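# Stack bowed boards on offcuts with tape and pencil

## Task

Set the three curved boards up to dry. On the mat, at the spot the middle board occupies now, lay two of the flat offcuts flat, spaced apart and running across the boards' direction. Pile the boards on them there in a tidy nested stack, every board with its hollow facing down like an arch, each centred over the one beneath and pointing the way the middle board points now. The middle board goes at the bottom, the right-hand board on it, and the left-hand board on top. The bottom board may touch only the two offcuts, never the mat. Put the tape measure flat on the top of the stack and the pencil flat on the tape measure. Put the remaining flat offcut flat on the table next to the mat's left edge, not touching the mat.

## Robot and tools

ROBOT. Two arms, left_arm and right_arm, each ending in a five-finger hand. right_arm has a right hand; left_arm has its mirror image. The joints have play and weak wrists, so a hand often rests 1 to 3 cm (sometimes 5 cm) from the commanded pose, usually low, and may sag further when carrying something. That gap alone does not mean contact.

FRAMES. Scene frame: origin at table-top height midway between the nominal bases, +z up, +x out over the table, left_arm on the +y side (image left/right may differ). Calibrated bases: left_arm at (-0.022, +0.353, +0.044) m, right_arm at (-0.015, -0.320, +0.019) m, each turned only slightly about z. Every hand pose, target and offset of an arm is in that arm's own base frame; fixed cameras and the table use the scene frame. Results give end_effector_position in metres and end_effector_quat_wxyz.

HAND POINT. A point 0.05 m in front of the palm and 0.15 m out from the wrist face. Its +z runs along straight fingers, +y out of the palm, +x across the palm away from the thumb on the right hand (toward the thumb on the left hand). Straight fingertips reach 0.06 to 0.07 m past it along +z, lying 0.06 m behind it along -y. A bracket on the little-finger side of the wrist sticks out and can strike things.

ROW LAYOUT. Every row is 28 numbers in [-1, 1], both arms always included: left dx, dy, dz, rx, ry, rz, then left little, ring, middle, index, thumb_bend, thumb_turn, force_limit, speed; then the same 14 for the right arm. The six pose numbers are an offset, not a pose: measured from that arm's Hand target as it stood when the action (or move) began, along that arm's base axes, with 1.0 = 0.6 m for dx, dy, dz and 1.0 = 180 degrees for rx, ry, rz (one rotation vector, turning about the Hand target's position). Every row in one action counts from that same start. Sending six zeros re-commands the current Hand target. The controller caps orientation change at 40 degrees from the measured orientation per step; the result's Hand target shows what was kept, and the next offset counts from it.

HAND NUMBERS are absolute targets, not offsets. Fingers: +1 straight, -1 curled. thumb_bend: +1 straight, -1 fully bent. thumb_turn: +1 beside the palm, -1 across in front of it. force_limit: -1 to +1 maps linearly to about 0 to 10 N at the fingertip (0 to 15 N for the two thumb motors). speed: rises from nearly 0 at -1 to full at +0.48 and above. There is no 'no change' value: to leave a hand alone, resend the last eight numbers actually run for it; if none yet, send its hand_measured six, then hand_force_limit and hand_speed. A hand with the thumb turned in front grips things about 0.035 to 0.065 m thick, handles down to 0.025 m. For a gentle grip close at speed -0.94 or below. To squeeze harder, raise force_limit and send a more-closed target; to loosen, send a target more open than hand_measured.

TOOLS.
execute_actions: actions = list of actions, each a list of up to 15 rows, one row per 1/30 s step; a short action repeats its last row to fill 15 steps. cameras: names, ["all"], or []; by default images come only with an empty actions list.
move: target = one row or up to 15 rows; every row is an offset from the same starting Hand targets. Paths are straight, end together, last 0.5 to 10 s. speed: m/s per arm path, 0.002 to 4.3, default 0.25 (turns up to twice that in rad/s), one number or one per target. blend: metres of corner rounding per target, 0 = full stop. blocking=false returns after about 0.5 s while motion continues. No collision avoidance. The result adds a move: line with the ending (done, off_target, moving, held, fault) and limits (paced = pose clipped, held = steps withheld).
wait: seconds 0 to 10; arms hold their last command.
stop: brakes a running move.
zoom_image: camera (cam_high, cam_left_wrist, cam_right_wrist) and region [x0, y0, x1, y1] in pixels, at most 504 by 504, from that camera's newest image.
show_instructions: shows reference pages.
finished_scene: scene = current scene number; ends it irreversibly.

RESULTS. hand_measured, hand_stopped_by (moving, target, force, stalled, fault) and hand_load_n list six values in motor order. A dropped grip shows as hand_load_n falling near 0. Joint positions, velocities and torques are listed per arm; torques include arm weight and have offsets. A MOTOR HOT line warns of overheating; at 100 °C the arm goes limp for 30 to 60 s or more. Call results may list end_effector_position at some steps.

CAMERAS. cam_high 896x504 pinhole, fixed; cam_left_wrist and cam_right_wrist 616x616 fisheye on the hands.

JOINT RANGES (rad): waist ±2.880, shoulder 0 to 3.142, elbow 0 to 3.019, wrist pitch -1.693 to 1.571, wrist yaw ±1.571, wrist roll ±2.094.

AVOID. Letting anything fall off the table or be left off it; dropping or releasing moving parts; fast hits or hard pressing (faster moves and targets further past contact press harder); the hands or arms touching each other or one hand pinching the other's fingers; paths passing close to an arm's own base; long stretched holds or pushing toward unreachable poses, which heat motors; high finger loads from twisting or swinging loads fast. To end a push, command the target back past the hand point. Loose objects may occasionally get nudged by outside pushes.

Each tool is called after "Emit:" as name([rows], argument=value, ...), one row to a line, values as JSON.

Reference images:

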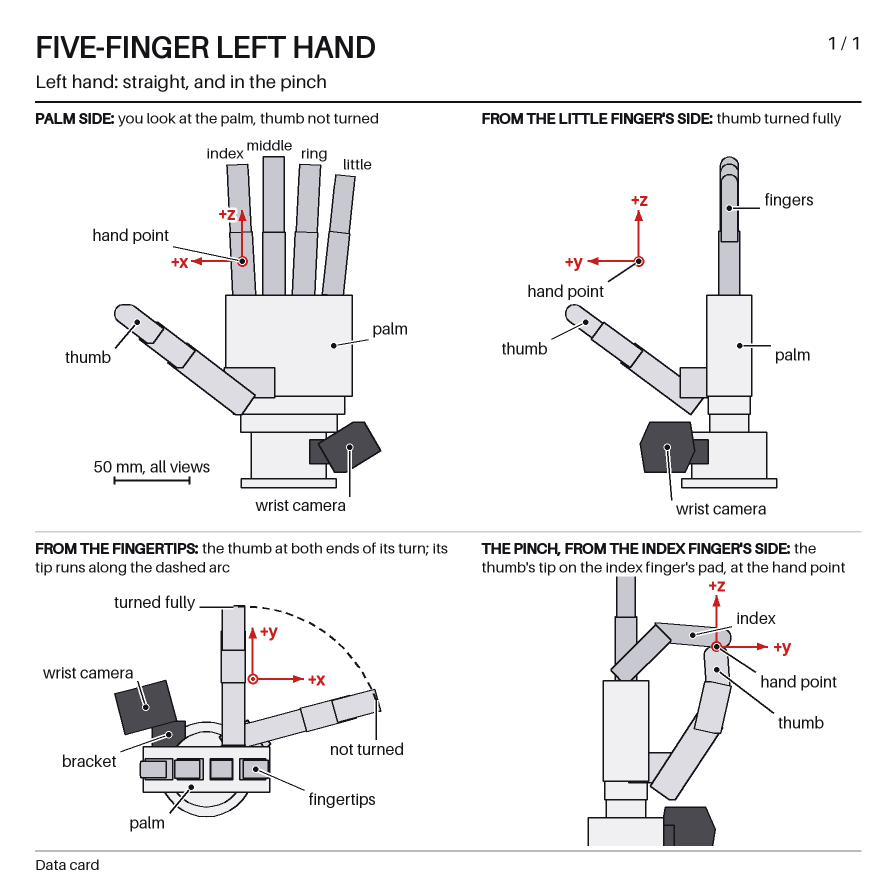

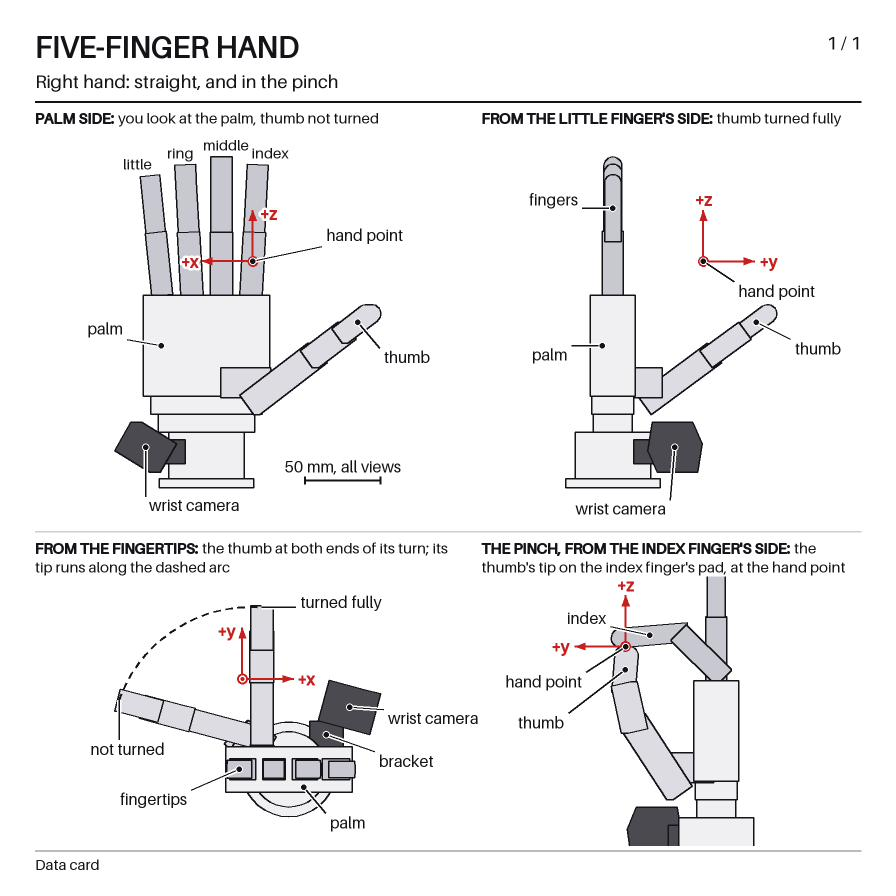

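## Session

Emit:
execute_actions(actions=[])

Scene clock: 0.00 s.
left_arm: end_effector_position=(+0.0915, -0.3539, +0.2677) hand_measured=(+1.000, +1.000, +1.000, +1.000, +1.000, +1.000) hand_load_n=(+0.0, +0.0, +0.0, +0.0, +0.0, +0.0) hand_stopped_by=(target, target, target, target, target, target) hand_force_limit=0.00 hand_speed=-0.80 end_effector_quat_wxyz=(+0.465, +0.717, -0.506, -0.114) | right_arm: end_effector_position=(+0.2560, -0.2623, +0.2519) hand_measured=(+1.000, +1.000, +1.000, +1.000, +1.000, +1.000) hand_load_n=(+0.0, +0.0, +0.0, +0.0, +0.0, +0.0) hand_stopped_by=(target, target, target, target, target, target) hand_force_limit=0.00 hand_speed=-0.80 end_effector_quat_wxyz=(-0.236, -0.311, +0.805, -0.447)
Joint positions: left_arm=[-0.74 1.269 0.941 -1.419 0.988 -0.986] | right_arm=[-0.404 1.097 1.016 -1.023 0.991 0.175]
Joint velocities: within noise
Joint torques (N m): no reading
Heat: left arm: hottest waist 33 °C; right arm: hottest waist 30 °C.
Hand target: left_arm +0.0969, -0.3577, +0.2789; +0.468, +0.715, -0.509, -0.102 | right_arm +0.2642, -0.2652, +0.2704; -0.222, -0.300, +0.804, -0.463

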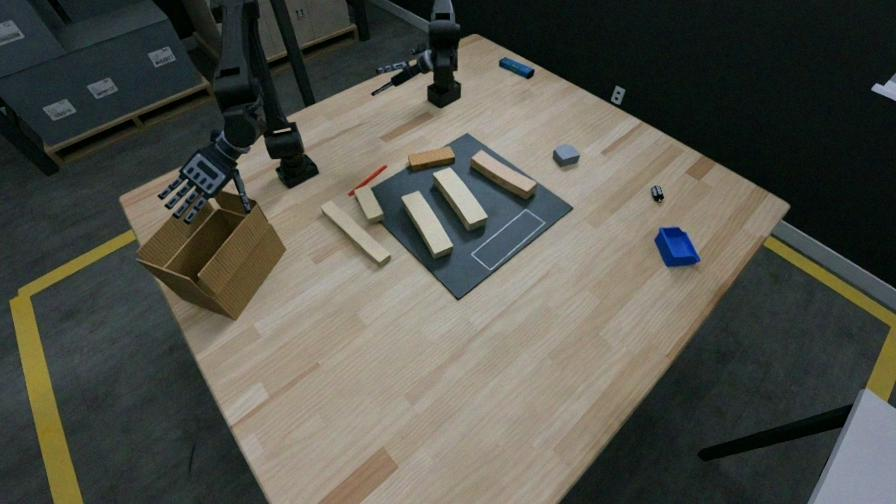

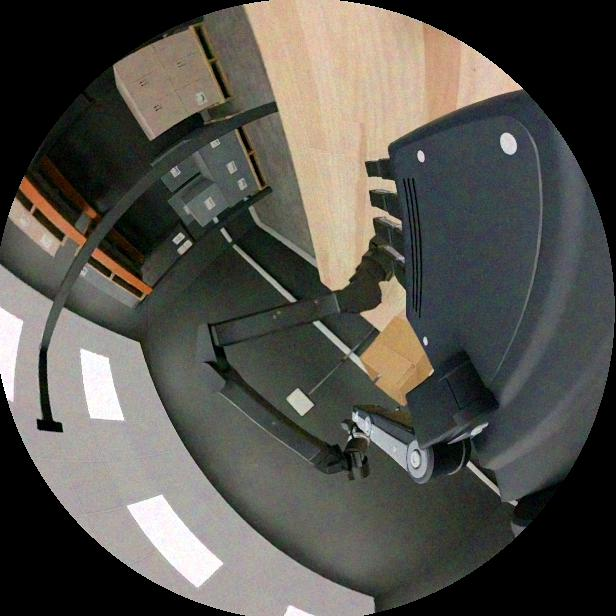

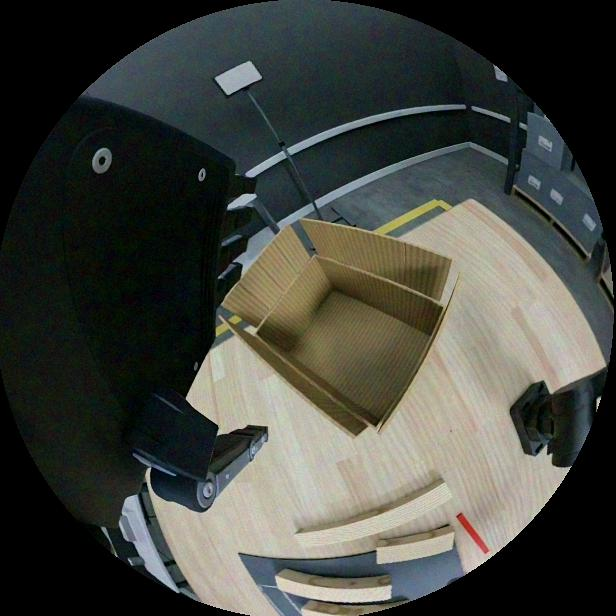

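Emit:
zoom_image(camera="cam_high", region=[300, 110, 600, 310])

Emit:
zoom_image(camera="cam_high", region=[540, 130, 740, 280])

Scaled by 1.680 from the camera's 896x504 image, which has a finer 1280x720 frame.

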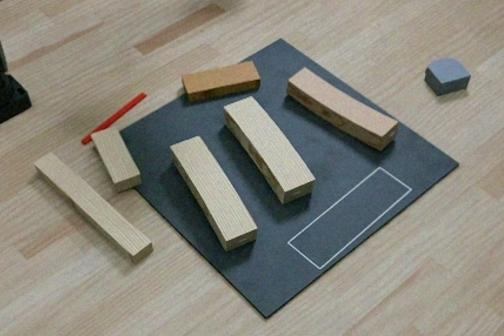

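Scaled by 2.520 from the camera's 896x504 image, which has a finer 1280x720 frame.

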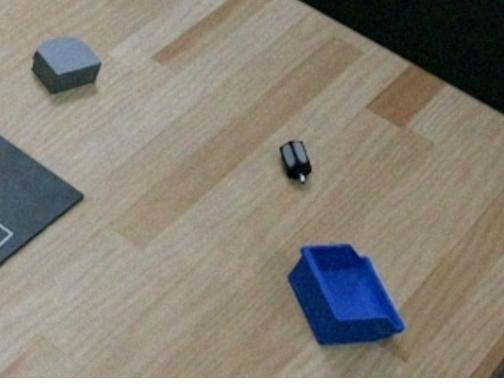

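Emit:
zoom_image(camera="cam_high", region=[310, 120, 450, 280])

Emit:
zoom_image(camera="cam_high", region=[390, 120, 590, 310])

Scaled by 3.150 from the camera's 896x504 image, which has a finer 1280x720 frame.

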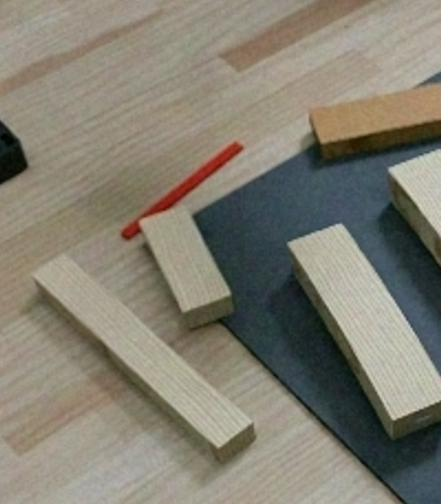

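Scaled by 2.520 from the camera's 896x504 image, which has a finer 1280x720 frame.

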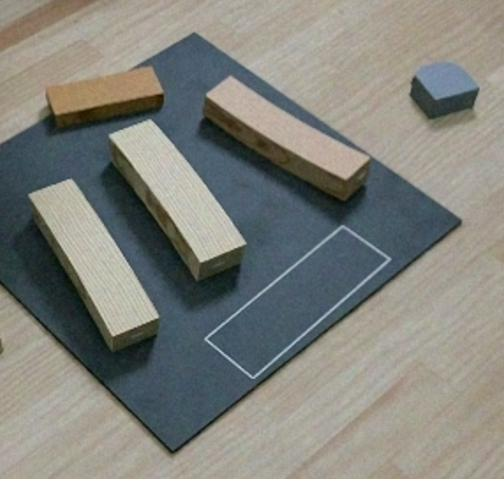

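Emit:
move([
  [0,0,0,0,0,0,1,1,1,1,1,1,0,-0.8,0.25,0.4,0.1,0.142,0.009,0.376,1,1,1,1,1,1,0,-0.8],
  [0,0,0,0,0,0,1,1,1,1,1,1,0,-0.8,0.343,0.892,0.1,0.284,0.018,0.753,1,1,1,1,1,1,0,-0.8],
], blend=0.05, speed=0.3, cameras=["all"])

Scene clock: 20.50 s.
left_arm: end_effector_position=(+0.0915, -0.3539, +0.2677) hand_measured=(+1.000, +1.000, +1.000, +1.000, +1.000, +1.000) hand_load_n=(+0.0, +0.0, +0.0, +0.0, +0.0, +0.0) hand_stopped_by=(target, target, target, target, target, target) hand_force_limit=0.00 hand_speed=-0.80 end_effector_quat_wxyz=(+0.465, +0.717, -0.506, -0.114) | right_arm: end_effector_position=(+0.4608, +0.2611, +0.3065) hand_measured=(+1.000, +1.000, +1.000, +1.000, +1.000, +1.000) hand_load_n=(+0.0, +0.0, +0.0, +0.0, +0.0, +0.0) hand_stopped_by=(target, target, target, target, target, target) hand_force_limit=0.00 hand_speed=-0.80 end_effector_quat_wxyz=(-0.417, +0.896, -0.145, +0.044)
Joint positions: left_arm=[-0.74 1.269 0.941 -1.419 0.988 -0.986] | right_arm=[0.305 1.509 1.579 -1.074 -0.696 -0.735]
Joint torques (N m): left_arm=[-0.21 -6.42 10.92 0.4 0.69 -0.03] | right_arm=[1.32 -9.58 14.13 0.83 -0.54 0]
Heat: left arm: hottest elbow 34 °C; right arm: hottest waist 30 °C.
Hand target: left_arm +0.0969, -0.3577, +0.2789; +0.468, +0.715, -0.509, -0.102 | right_arm +0.4700, +0.2700, +0.3304; -0.430, +0.892, -0.126, +0.060
Off the commanded pose: left_arm 0.013 m, 1 deg | right_arm 0.027 m, 3 deg.
move: off_target (left_arm, right_arm)

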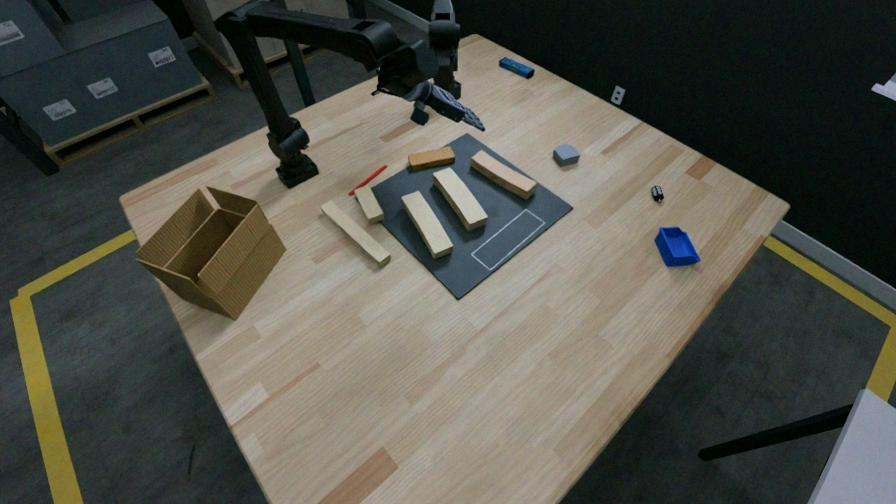

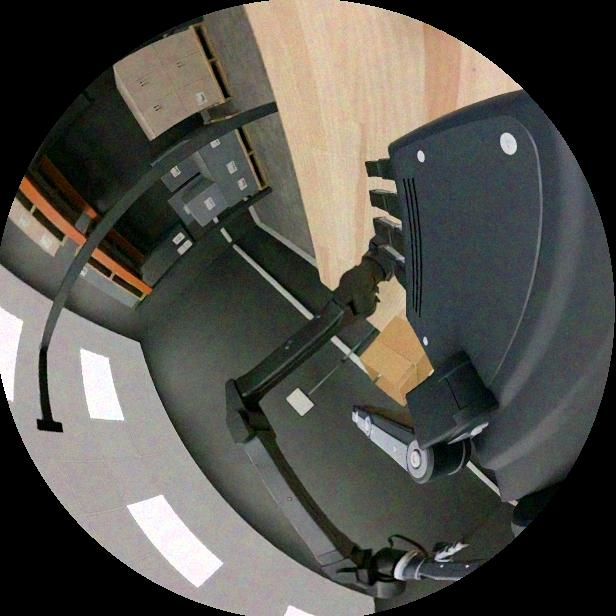

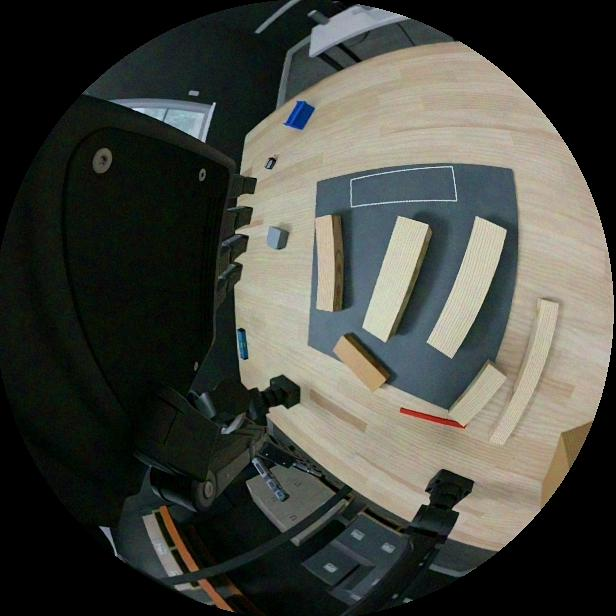

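Emit:
zoom_image(camera="cam_right_wrist", region=[290, 150, 600, 460])

Emit:
zoom_image(camera="cam_right_wrist", region=[300, 190, 460, 350])

Scaled by 1.626 from the camera's 616x616 image, which has a finer 880x880 frame.

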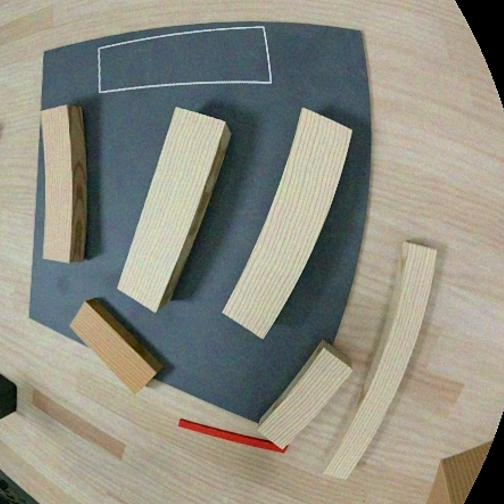

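Scaled by 3.150 from the camera's 616x616 image, which has a finer 880x880 frame.

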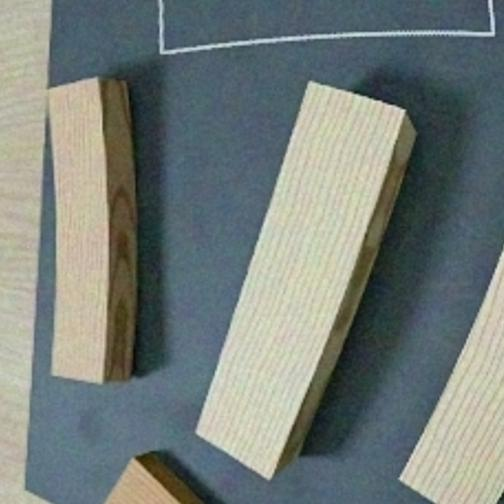

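Emit:
zoom_image(camera="cam_high", region=[460, 140, 550, 210])

Emit:
zoom_image(camera="cam_high", region=[395, 140, 495, 265])

Scaled by 5.600 from the camera's 896x504 image, which has a finer 1280x720 frame.

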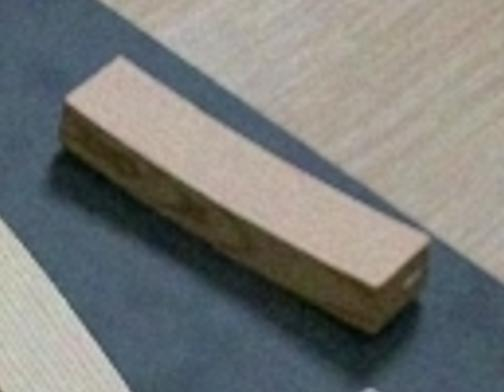

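Scaled by 4.032 from the camera's 896x504 image, which has a finer 1280x720 frame.

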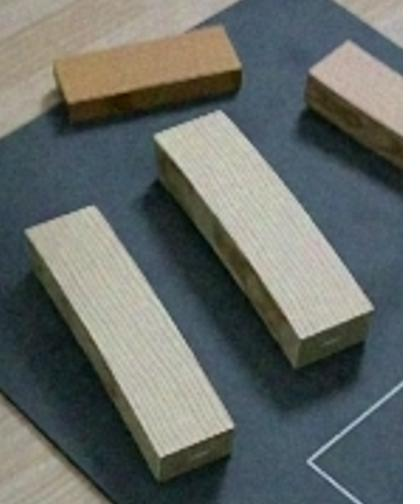

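Emit:
zoom_image(camera="cam_right_wrist", region=[225, 90, 325, 270])

Emit:
zoom_image(camera="cam_high", region=[545, 135, 590, 175])

Emit:
zoom_image(camera="cam_right_wrist", region=[220, 310, 340, 430])

Scaled by 2.800 from the camera's 616x616 image, which has a finer 880x880 frame.

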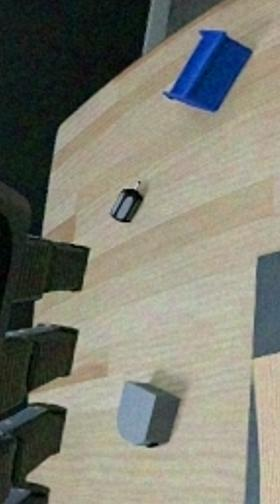

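Scaled by 11.200 from the camera's 896x504 image, which has a finer 1280x720 frame.

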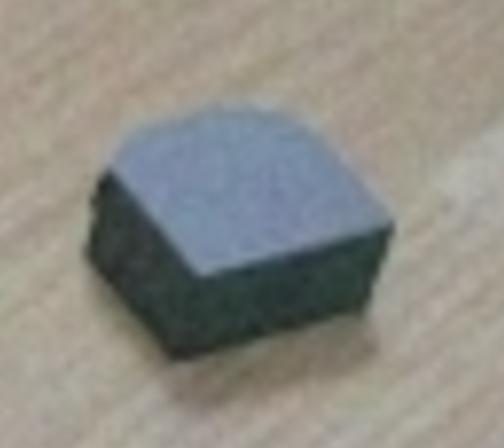

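Scaled by 4.200 from the camera's 616x616 image, which has a finer 880x880 frame.

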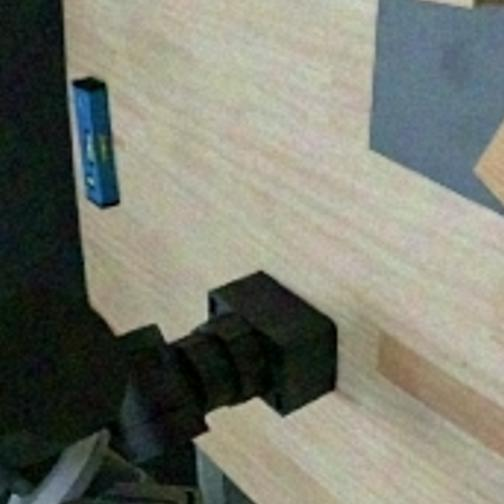

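Emit:
zoom_image(camera="cam_high", region=[360, 50, 500, 150])

Scaled by 3.600 from the camera's 896x504 image, which has a finer 1280x720 frame.

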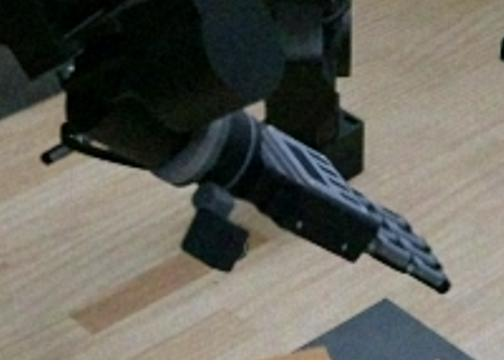

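Emit:
move([
  [0,0,0,0,0,0,1,1,1,1,1,1,0,-0.8,0,0,0,0,0,0,0.6,0.6,0.6,0.6,1,-1,0,0.2],
  [0,0,0,0,0,0,1,1,1,1,1,1,0,-0.8,-0.031,0.113,-0.36,0,0,0,0.6,0.6,0.6,0.6,1,-1,0,0.2],
], speed=0.2, cameras=["all"])

Scene clock: 48.20 s.
left_arm: end_effector_position=(+0.0915, -0.3539, +0.2677) hand_measured=(+1.000, +1.000, +1.000, +1.000, +1.000, +1.000) hand_load_n=(+0.0, -0.5, +0.0, +0.0, +0.0, +0.0) hand_stopped_by=(target, target, target, target, target, target) hand_force_limit=0.00 hand_speed=-0.80 end_effector_quat_wxyz=(+0.465, +0.717, -0.506, -0.114) | right_arm: end_effector_position=(+0.4447, +0.3289, +0.1063) hand_measured=(+0.600, +0.600, +0.600, +0.600, +1.000, -1.000) hand_load_n=(+0.0, +0.0, +0.0, +0.0, +0.0, +0.0) hand_stopped_by=(target, target, target, target, target, target) hand_force_limit=0.00 hand_speed=0.20 end_effector_quat_wxyz=(-0.420, +0.896, -0.133, +0.050)
Joint positions: left_arm=[-0.74 1.269 0.941 -1.419 0.988 -0.986] | right_arm=[0.446 1.62 1.157 -0.447 -0.619 -0.611]
Joint torques (N m): left_arm=[0.21 -6.42 11.1 0.4 0.7 -0.04] | right_arm=[1.55 -10.87 9.32 2.14 -0.17 0.21]
Heat: left arm: hottest elbow 36 °C; right arm: hottest elbow 35 °C.
Hand target: left_arm +0.0969, -0.3577, +0.2789; +0.468, +0.715, -0.509, -0.102 | right_arm +0.4514, +0.3378, +0.1144; -0.430, +0.892, -0.126, +0.060
Off the commanded pose: left_arm 0.013 m, 1 deg | right_arm 0.014 m, 2 deg.
move: off_target (left_arm, right_arm)

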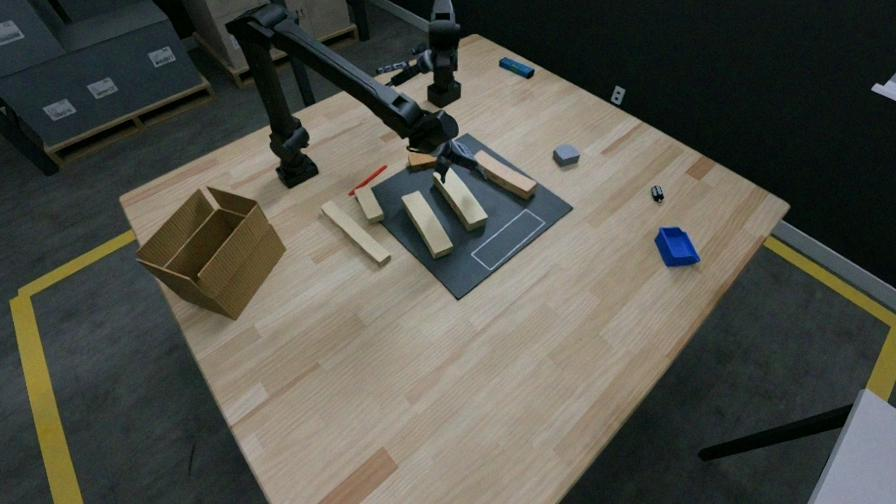

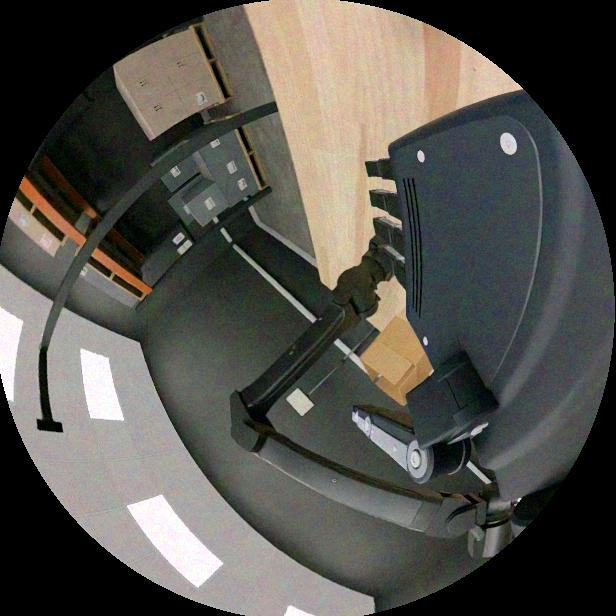

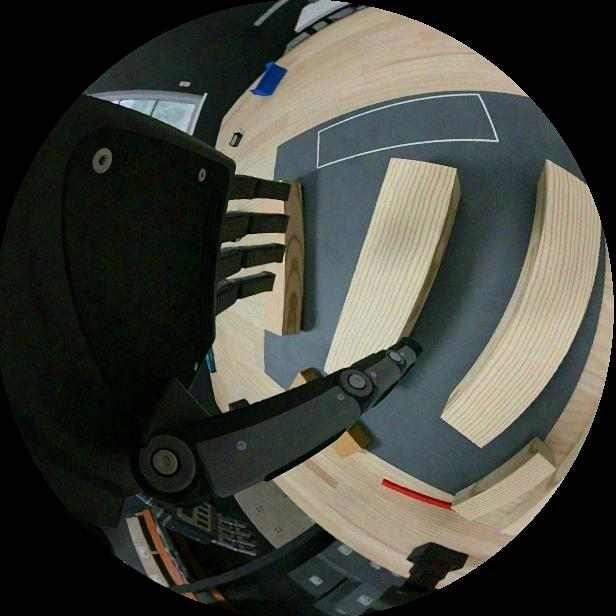

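Emit:
zoom_image(camera="cam_high", region=[390, 110, 530, 240])

Scaled by 3.600 from the camera's 896x504 image, which has a finer 1280x720 frame.

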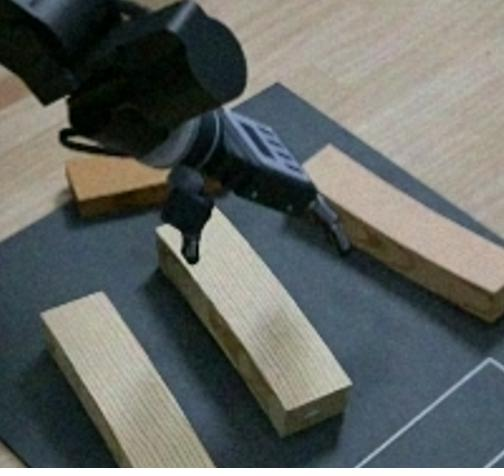

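Emit:
zoom_image(camera="cam_right_wrist", region=[200, 140, 460, 400])

Scaled by 1.938 from the camera's 616x616 image, which has a finer 880x880 frame.

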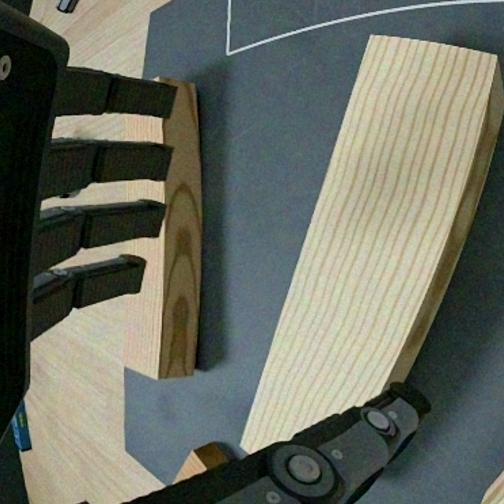

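Emit:
move(target=[0,0,0,0,0,0,1,1,1,1,1,1,0,-0.8,-0.002,0.018,-0.092,0,0,0,0.6,0.6,0.6,0.6,1,-1,0,0.2], speed=0.1, cameras=["cam_high","cam_right_wrist"])

Emit:
zoom_image(camera="cam_high", region=[390, 110, 530, 240])

Scene clock: 61.33 s.
left_arm: end_effector_position=(+0.0915, -0.3539, +0.2677) hand_measured=(+1.000, +1.000, +1.000, +1.000, +1.000, +1.000) hand_load_n=(+0.0, +0.5, +0.0, +0.0, +0.0, +0.0) hand_stopped_by=(target, target, target, target, target, target) hand_force_limit=0.00 hand_speed=-0.80 end_effector_quat_wxyz=(+0.465, +0.717, -0.506, -0.114) | right_arm: end_effector_position=(+0.4473, +0.3352, +0.0538) hand_measured=(+0.600, +0.600, +0.600, +0.600, +1.000, -1.000) hand_load_n=(+0.0, +0.0, +0.0, +0.0, +0.0, +0.0) hand_stopped_by=(target, target, target, target, target, target) hand_force_limit=0.00 hand_speed=0.20 end_effector_quat_wxyz=(-0.420, +0.895, -0.136, +0.054)
Joint positions: left_arm=[-0.74 1.269 0.941 -1.419 0.988 -0.986] | right_arm=[0.457 1.698 1.097 -0.293 -0.605 -0.592]
Joint torques (N m): left_arm=[0.21 -6.42 10.97 0.39 0.66 -0.04] | right_arm=[1.73 -11.05 8.64 2.19 -0.16 0.21]
Heat: left arm: hottest elbow 37 °C; right arm: hottest elbow 34 °C.
Hand target: left_arm +0.0969, -0.3577, +0.2789; +0.468, +0.715, -0.509, -0.102 | right_arm +0.4502, +0.3486, +0.0592; -0.430, +0.892, -0.126, +0.060
Off the commanded pose: left_arm 0.013 m, 1 deg | right_arm 0.015 m, 2 deg.
move: off_target (left_arm, right_arm)
Images, in order (width x height): cam_high 896x504, cam_right_wrist 616x616.

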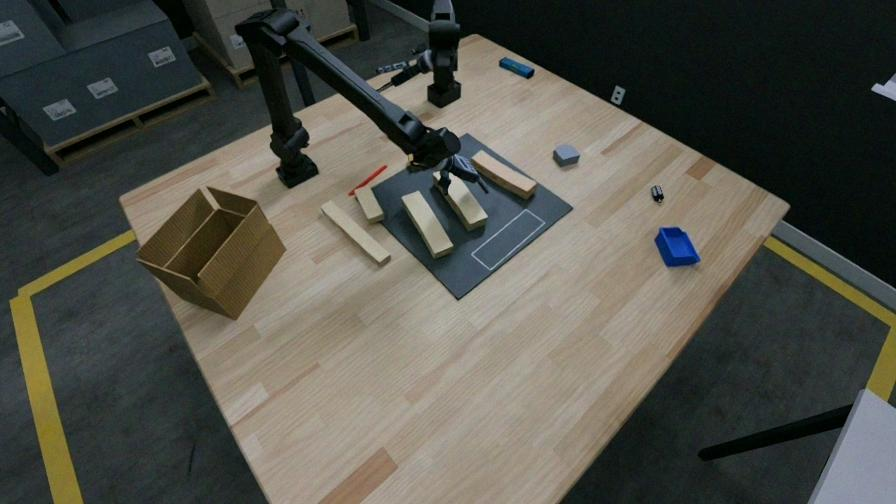

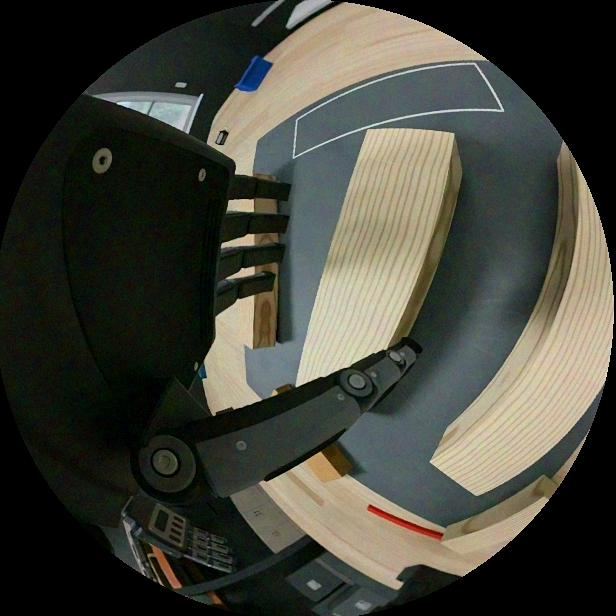

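Scaled by 3.600 from the camera's 896x504 image, which has a finer 1280x720 frame.

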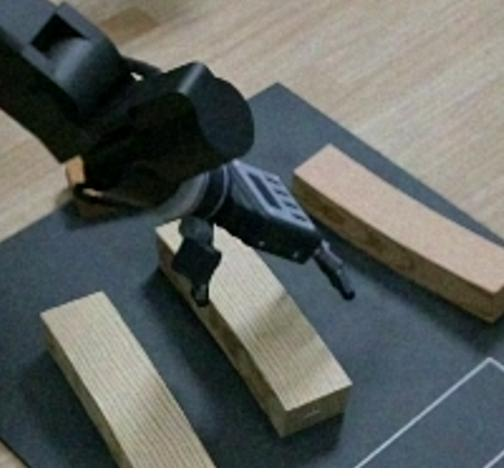

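Emit:
move(target=[0,0,0,0,0,0,1,1,1,1,1,1,0,-0.8,0,0.005,-0.055,0,0,0,0.6,0.6,0.6,0.6,1,-1,0,0.2], speed=0.08, cameras=["cam_high","cam_right_wrist"])

Emit:
zoom_image(camera="cam_high", region=[390, 110, 530, 240])

Emit:
zoom_image(camera="cam_right_wrist", region=[200, 140, 460, 400])

Scene clock: 64.83 s.
left_arm: end_effector_position=(+0.0915, -0.3539, +0.2677) hand_measured=(+1.000, +1.000, +1.000, +1.000, +1.000, +1.000) hand_load_n=(+0.0, +0.0, +0.0, +0.0, +0.0, +0.0) hand_stopped_by=(target, target, target, target, target, target) hand_force_limit=0.00 hand_speed=-0.80 end_effector_quat_wxyz=(+0.465, +0.717, -0.506, -0.114) | right_arm: end_effector_position=(+0.4478, +0.3380, +0.0218) hand_measured=(+0.600, +0.600, +0.600, +0.600, +1.000, -1.000) hand_load_n=(+0.0, +0.0, +0.0, +0.0, +0.0, +0.0) hand_stopped_by=(target, target, target, target, target, target) hand_force_limit=0.00 hand_speed=0.20 end_effector_quat_wxyz=(-0.421, +0.895, -0.136, +0.055)
Joint positions: left_arm=[-0.74 1.269 0.941 -1.419 0.988 -0.986] | right_arm=[0.462 1.753 1.07 -0.206 -0.602 -0.588]
Joint torques (N m): left_arm=[-0.26 -6.36 10.91 0.5 0.67 -0.05] | right_arm=[1.73 -11.34 8.18 2.18 -0.16 0.21]
Heat: left arm: hottest elbow 37 °C; right arm: hottest elbow 33 °C.
Hand target: left_arm +0.0969, -0.3577, +0.2789; +0.468, +0.715, -0.509, -0.102 | right_arm +0.4502, +0.3516, +0.0262; -0.430, +0.892, -0.126, +0.060
Off the commanded pose: left_arm 0.013 m, 1 deg | right_arm 0.014 m, 2 deg.
move: off_target (left_arm, right_arm)
Images, in order (width x height): cam_high 896x504, cam_right_wrist 616x616.

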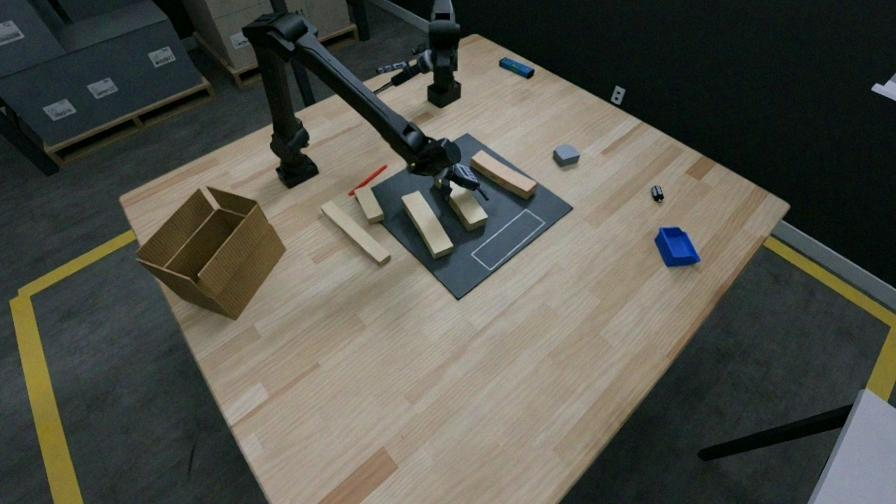

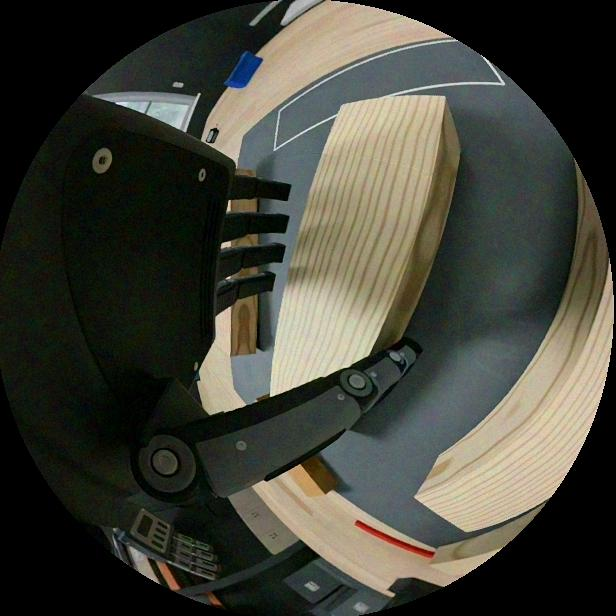

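Scaled by 3.600 from the camera's 896x504 image, which has a finer 1280x720 frame.

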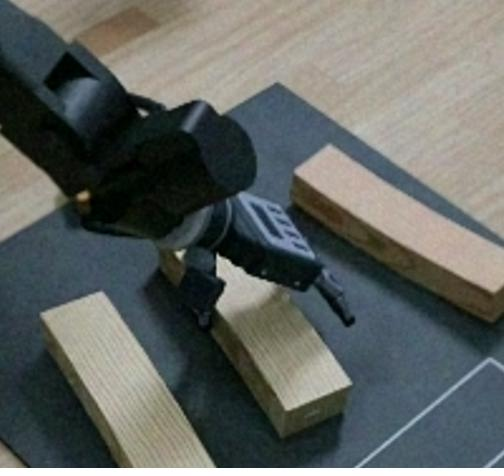

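Scaled by 1.938 from the camera's 616x616 image, which has a finer 880x880 frame.

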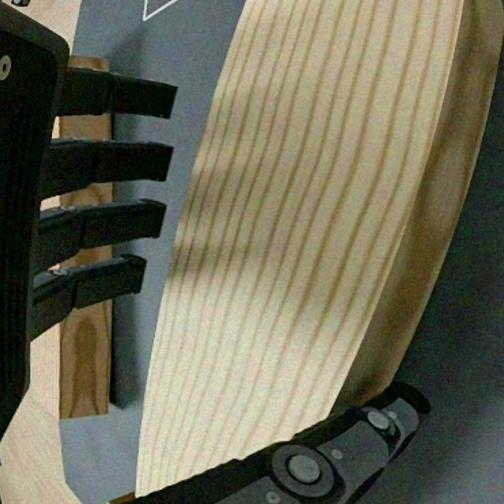

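Emit:
move([
  [0,0,0,0,0,0,1,1,1,1,1,1,0,-0.8,0,0,0,0,0,0,0.6,0.6,-0.2,-0.2,1,-1,-0.2,-0.85],
  [0,0,0,0,0,0,1,1,1,1,1,1,0,-0.8,0,0,0,0,0,0,-0.2,-0.2,-0.2,-0.2,1,-1,-0.7,-0.85],
], speed=0.08, cameras=["cam_high","cam_right_wrist"])

Emit:
zoom_image(camera="cam_high", region=[390, 110, 530, 240])

Scene clock: 70.10 s.
left_arm: end_effector_position=(+0.0915, -0.3539, +0.2677) hand_measured=(+1.000, +1.000, +1.000, +1.000, +1.000, +1.000) hand_load_n=(+0.0, +0.0, +0.0, +0.0, +0.0, +0.0) hand_stopped_by=(target, target, target, target, target, target) hand_force_limit=0.00 hand_speed=-0.80 end_effector_quat_wxyz=(+0.465, +0.717, -0.506, -0.114) | right_arm: end_effector_position=(+0.4480, +0.3410, +0.0222) hand_measured=(+0.060, +0.088, +0.090, +0.046, +1.000, -1.000) hand_load_n=(+3.0, +1.0, +3.5, +4.0, +1.0, +0.5) hand_stopped_by=(force, force, force, force, target, target) hand_force_limit=-0.70 hand_speed=-0.85 end_effector_quat_wxyz=(-0.422, +0.895, -0.130, +0.058)
Joint positions: left_arm=[-0.74 1.269 0.941 -1.419 0.988 -0.986] | right_arm=[0.468 1.753 1.07 -0.198 -0.599 -0.594]
Joint torques (N m): left_arm=[-0.32 -6.36 11.02 0.39 0.68 -0.04] | right_arm=[1.55 -11.28 8.23 1.91 -0.3 0.2]
Heat: left arm: hottest elbow 37 °C; right arm: hottest elbow 32 °C.
Hand target: left_arm +0.0969, -0.3577, +0.2789; +0.468, +0.715, -0.509, -0.102 | right_arm +0.4502, +0.3516, +0.0262; -0.430, +0.892, -0.126, +0.060
Off the commanded pose: left_arm 0.013 m, 1 deg | right_arm 0.012 m, 1 deg.
move: off_target (left_arm, right_arm); target 2's new numbers were sent with right_arm's hand 0.011 m and 1 deg from that target
Images, in order (width x height): cam_high 896x504, cam_right_wrist 616x616.

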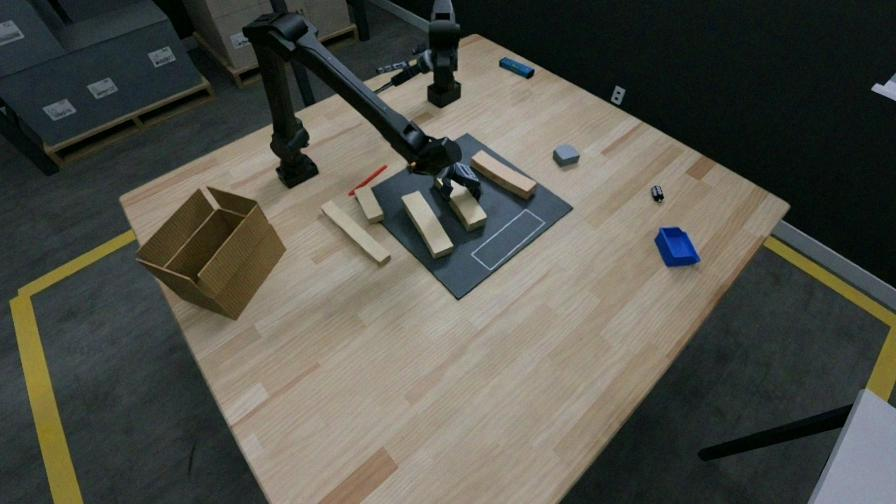

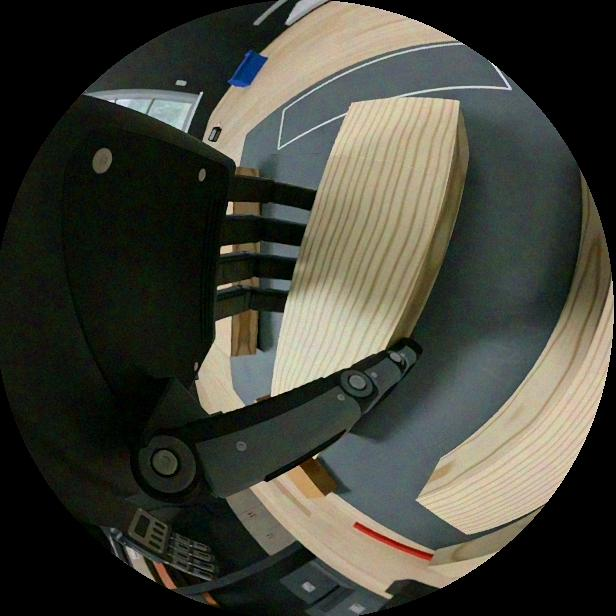

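Scaled by 3.600 from the camera's 896x504 image, which has a finer 1280x720 frame.

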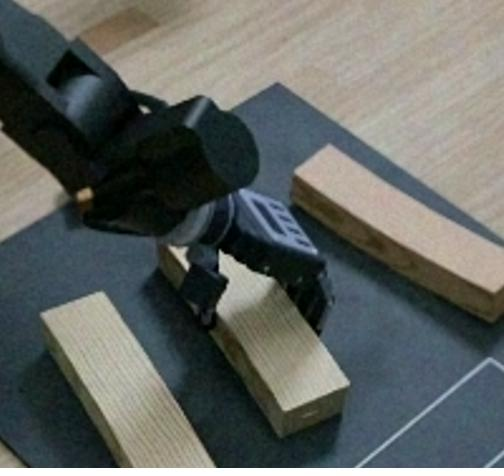

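Emit:
move(target=[0,0,0,0,0,0,1,1,1,1,1,1,0,-0.8,0,0,0.15,0,0,0,-0.2,-0.2,-0.2,-0.2,1,-1,-0.7,-0.85], speed=0.08, cameras=["cam_high","cam_right_wrist"])

Emit:
zoom_image(camera="cam_high", region=[390, 90, 530, 240])

Scene clock: 73.87 s.
left_arm: end_effector_position=(+0.0915, -0.3539, +0.2677) hand_measured=(+1.000, +1.000, +1.000, +1.000, +1.000, +1.000) hand_load_n=(+0.0, +0.0, +0.0, +0.0, +0.0, +0.0) hand_stopped_by=(target, target, target, target, target, target) hand_force_limit=0.00 hand_speed=-0.80 end_effector_quat_wxyz=(+0.465, +0.717, -0.506, -0.114) | right_arm: end_effector_position=(+0.4375, +0.3358, +0.0839) hand_measured=(+0.060, +0.088, +0.088, +0.046, +1.000, -1.000) hand_load_n=(+0.0, +0.0, +0.0, +0.0, +0.0, -0.5) hand_stopped_by=(force, force, force, force, target, target) hand_force_limit=-0.70 hand_speed=-0.85 end_effector_quat_wxyz=(-0.411, +0.900, -0.141, +0.043)
Joint positions: left_arm=[-0.74 1.269 0.941 -1.419 0.988 -0.986] | right_arm=[0.468 1.647 1.133 -0.407 -0.598 -0.586]
Joint torques (N m): left_arm=[-0.09 -6.18 11.08 0.55 0.7 -0.06] | right_arm=[1.44 -12.45 12.38 0.92 -0.33 0.21]
Heat: left arm: hottest elbow 38 °C; right arm: hottest elbow 32 °C.
Hand target: left_arm +0.0969, -0.3577, +0.2789; +0.468, +0.715, -0.509, -0.102 | right_arm +0.4502, +0.3516, +0.1162; -0.430, +0.892, -0.126, +0.060
Off the commanded pose: left_arm 0.013 m, 1 deg | right_arm 0.038 m, 3 deg.
move: off_target (left_arm, right_arm)
Images, in order (width x height): cam_high 896x504, cam_right_wrist 616x616.

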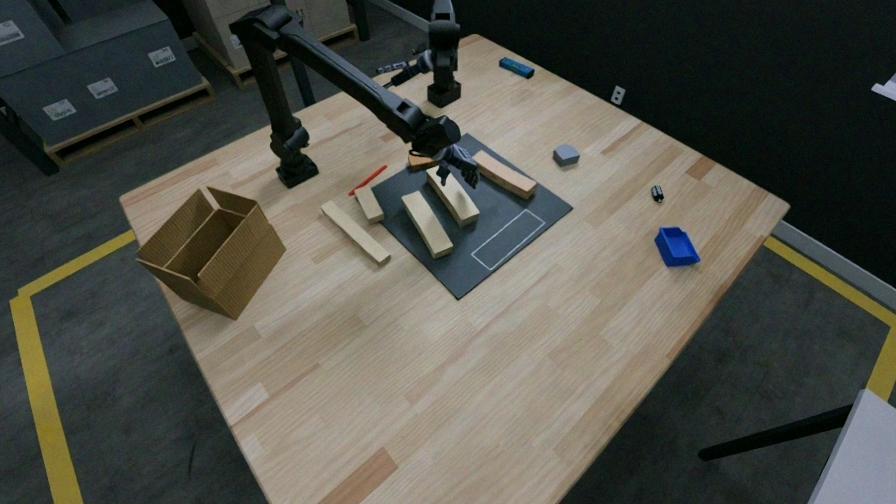

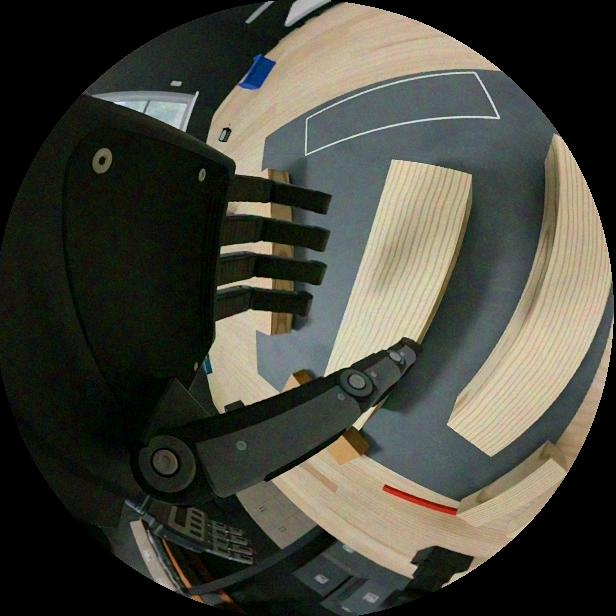

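Scaled by 3.360 from the camera's 896x504 image, which has a finer 1280x720 frame.

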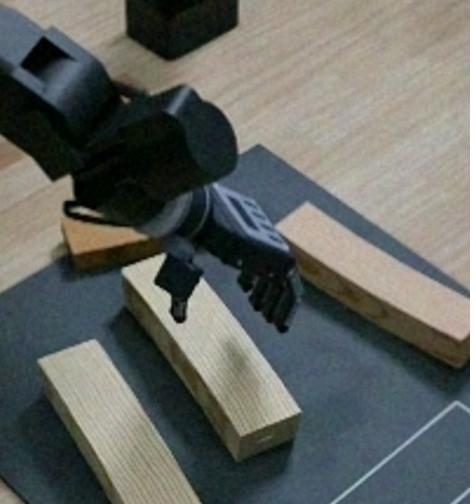

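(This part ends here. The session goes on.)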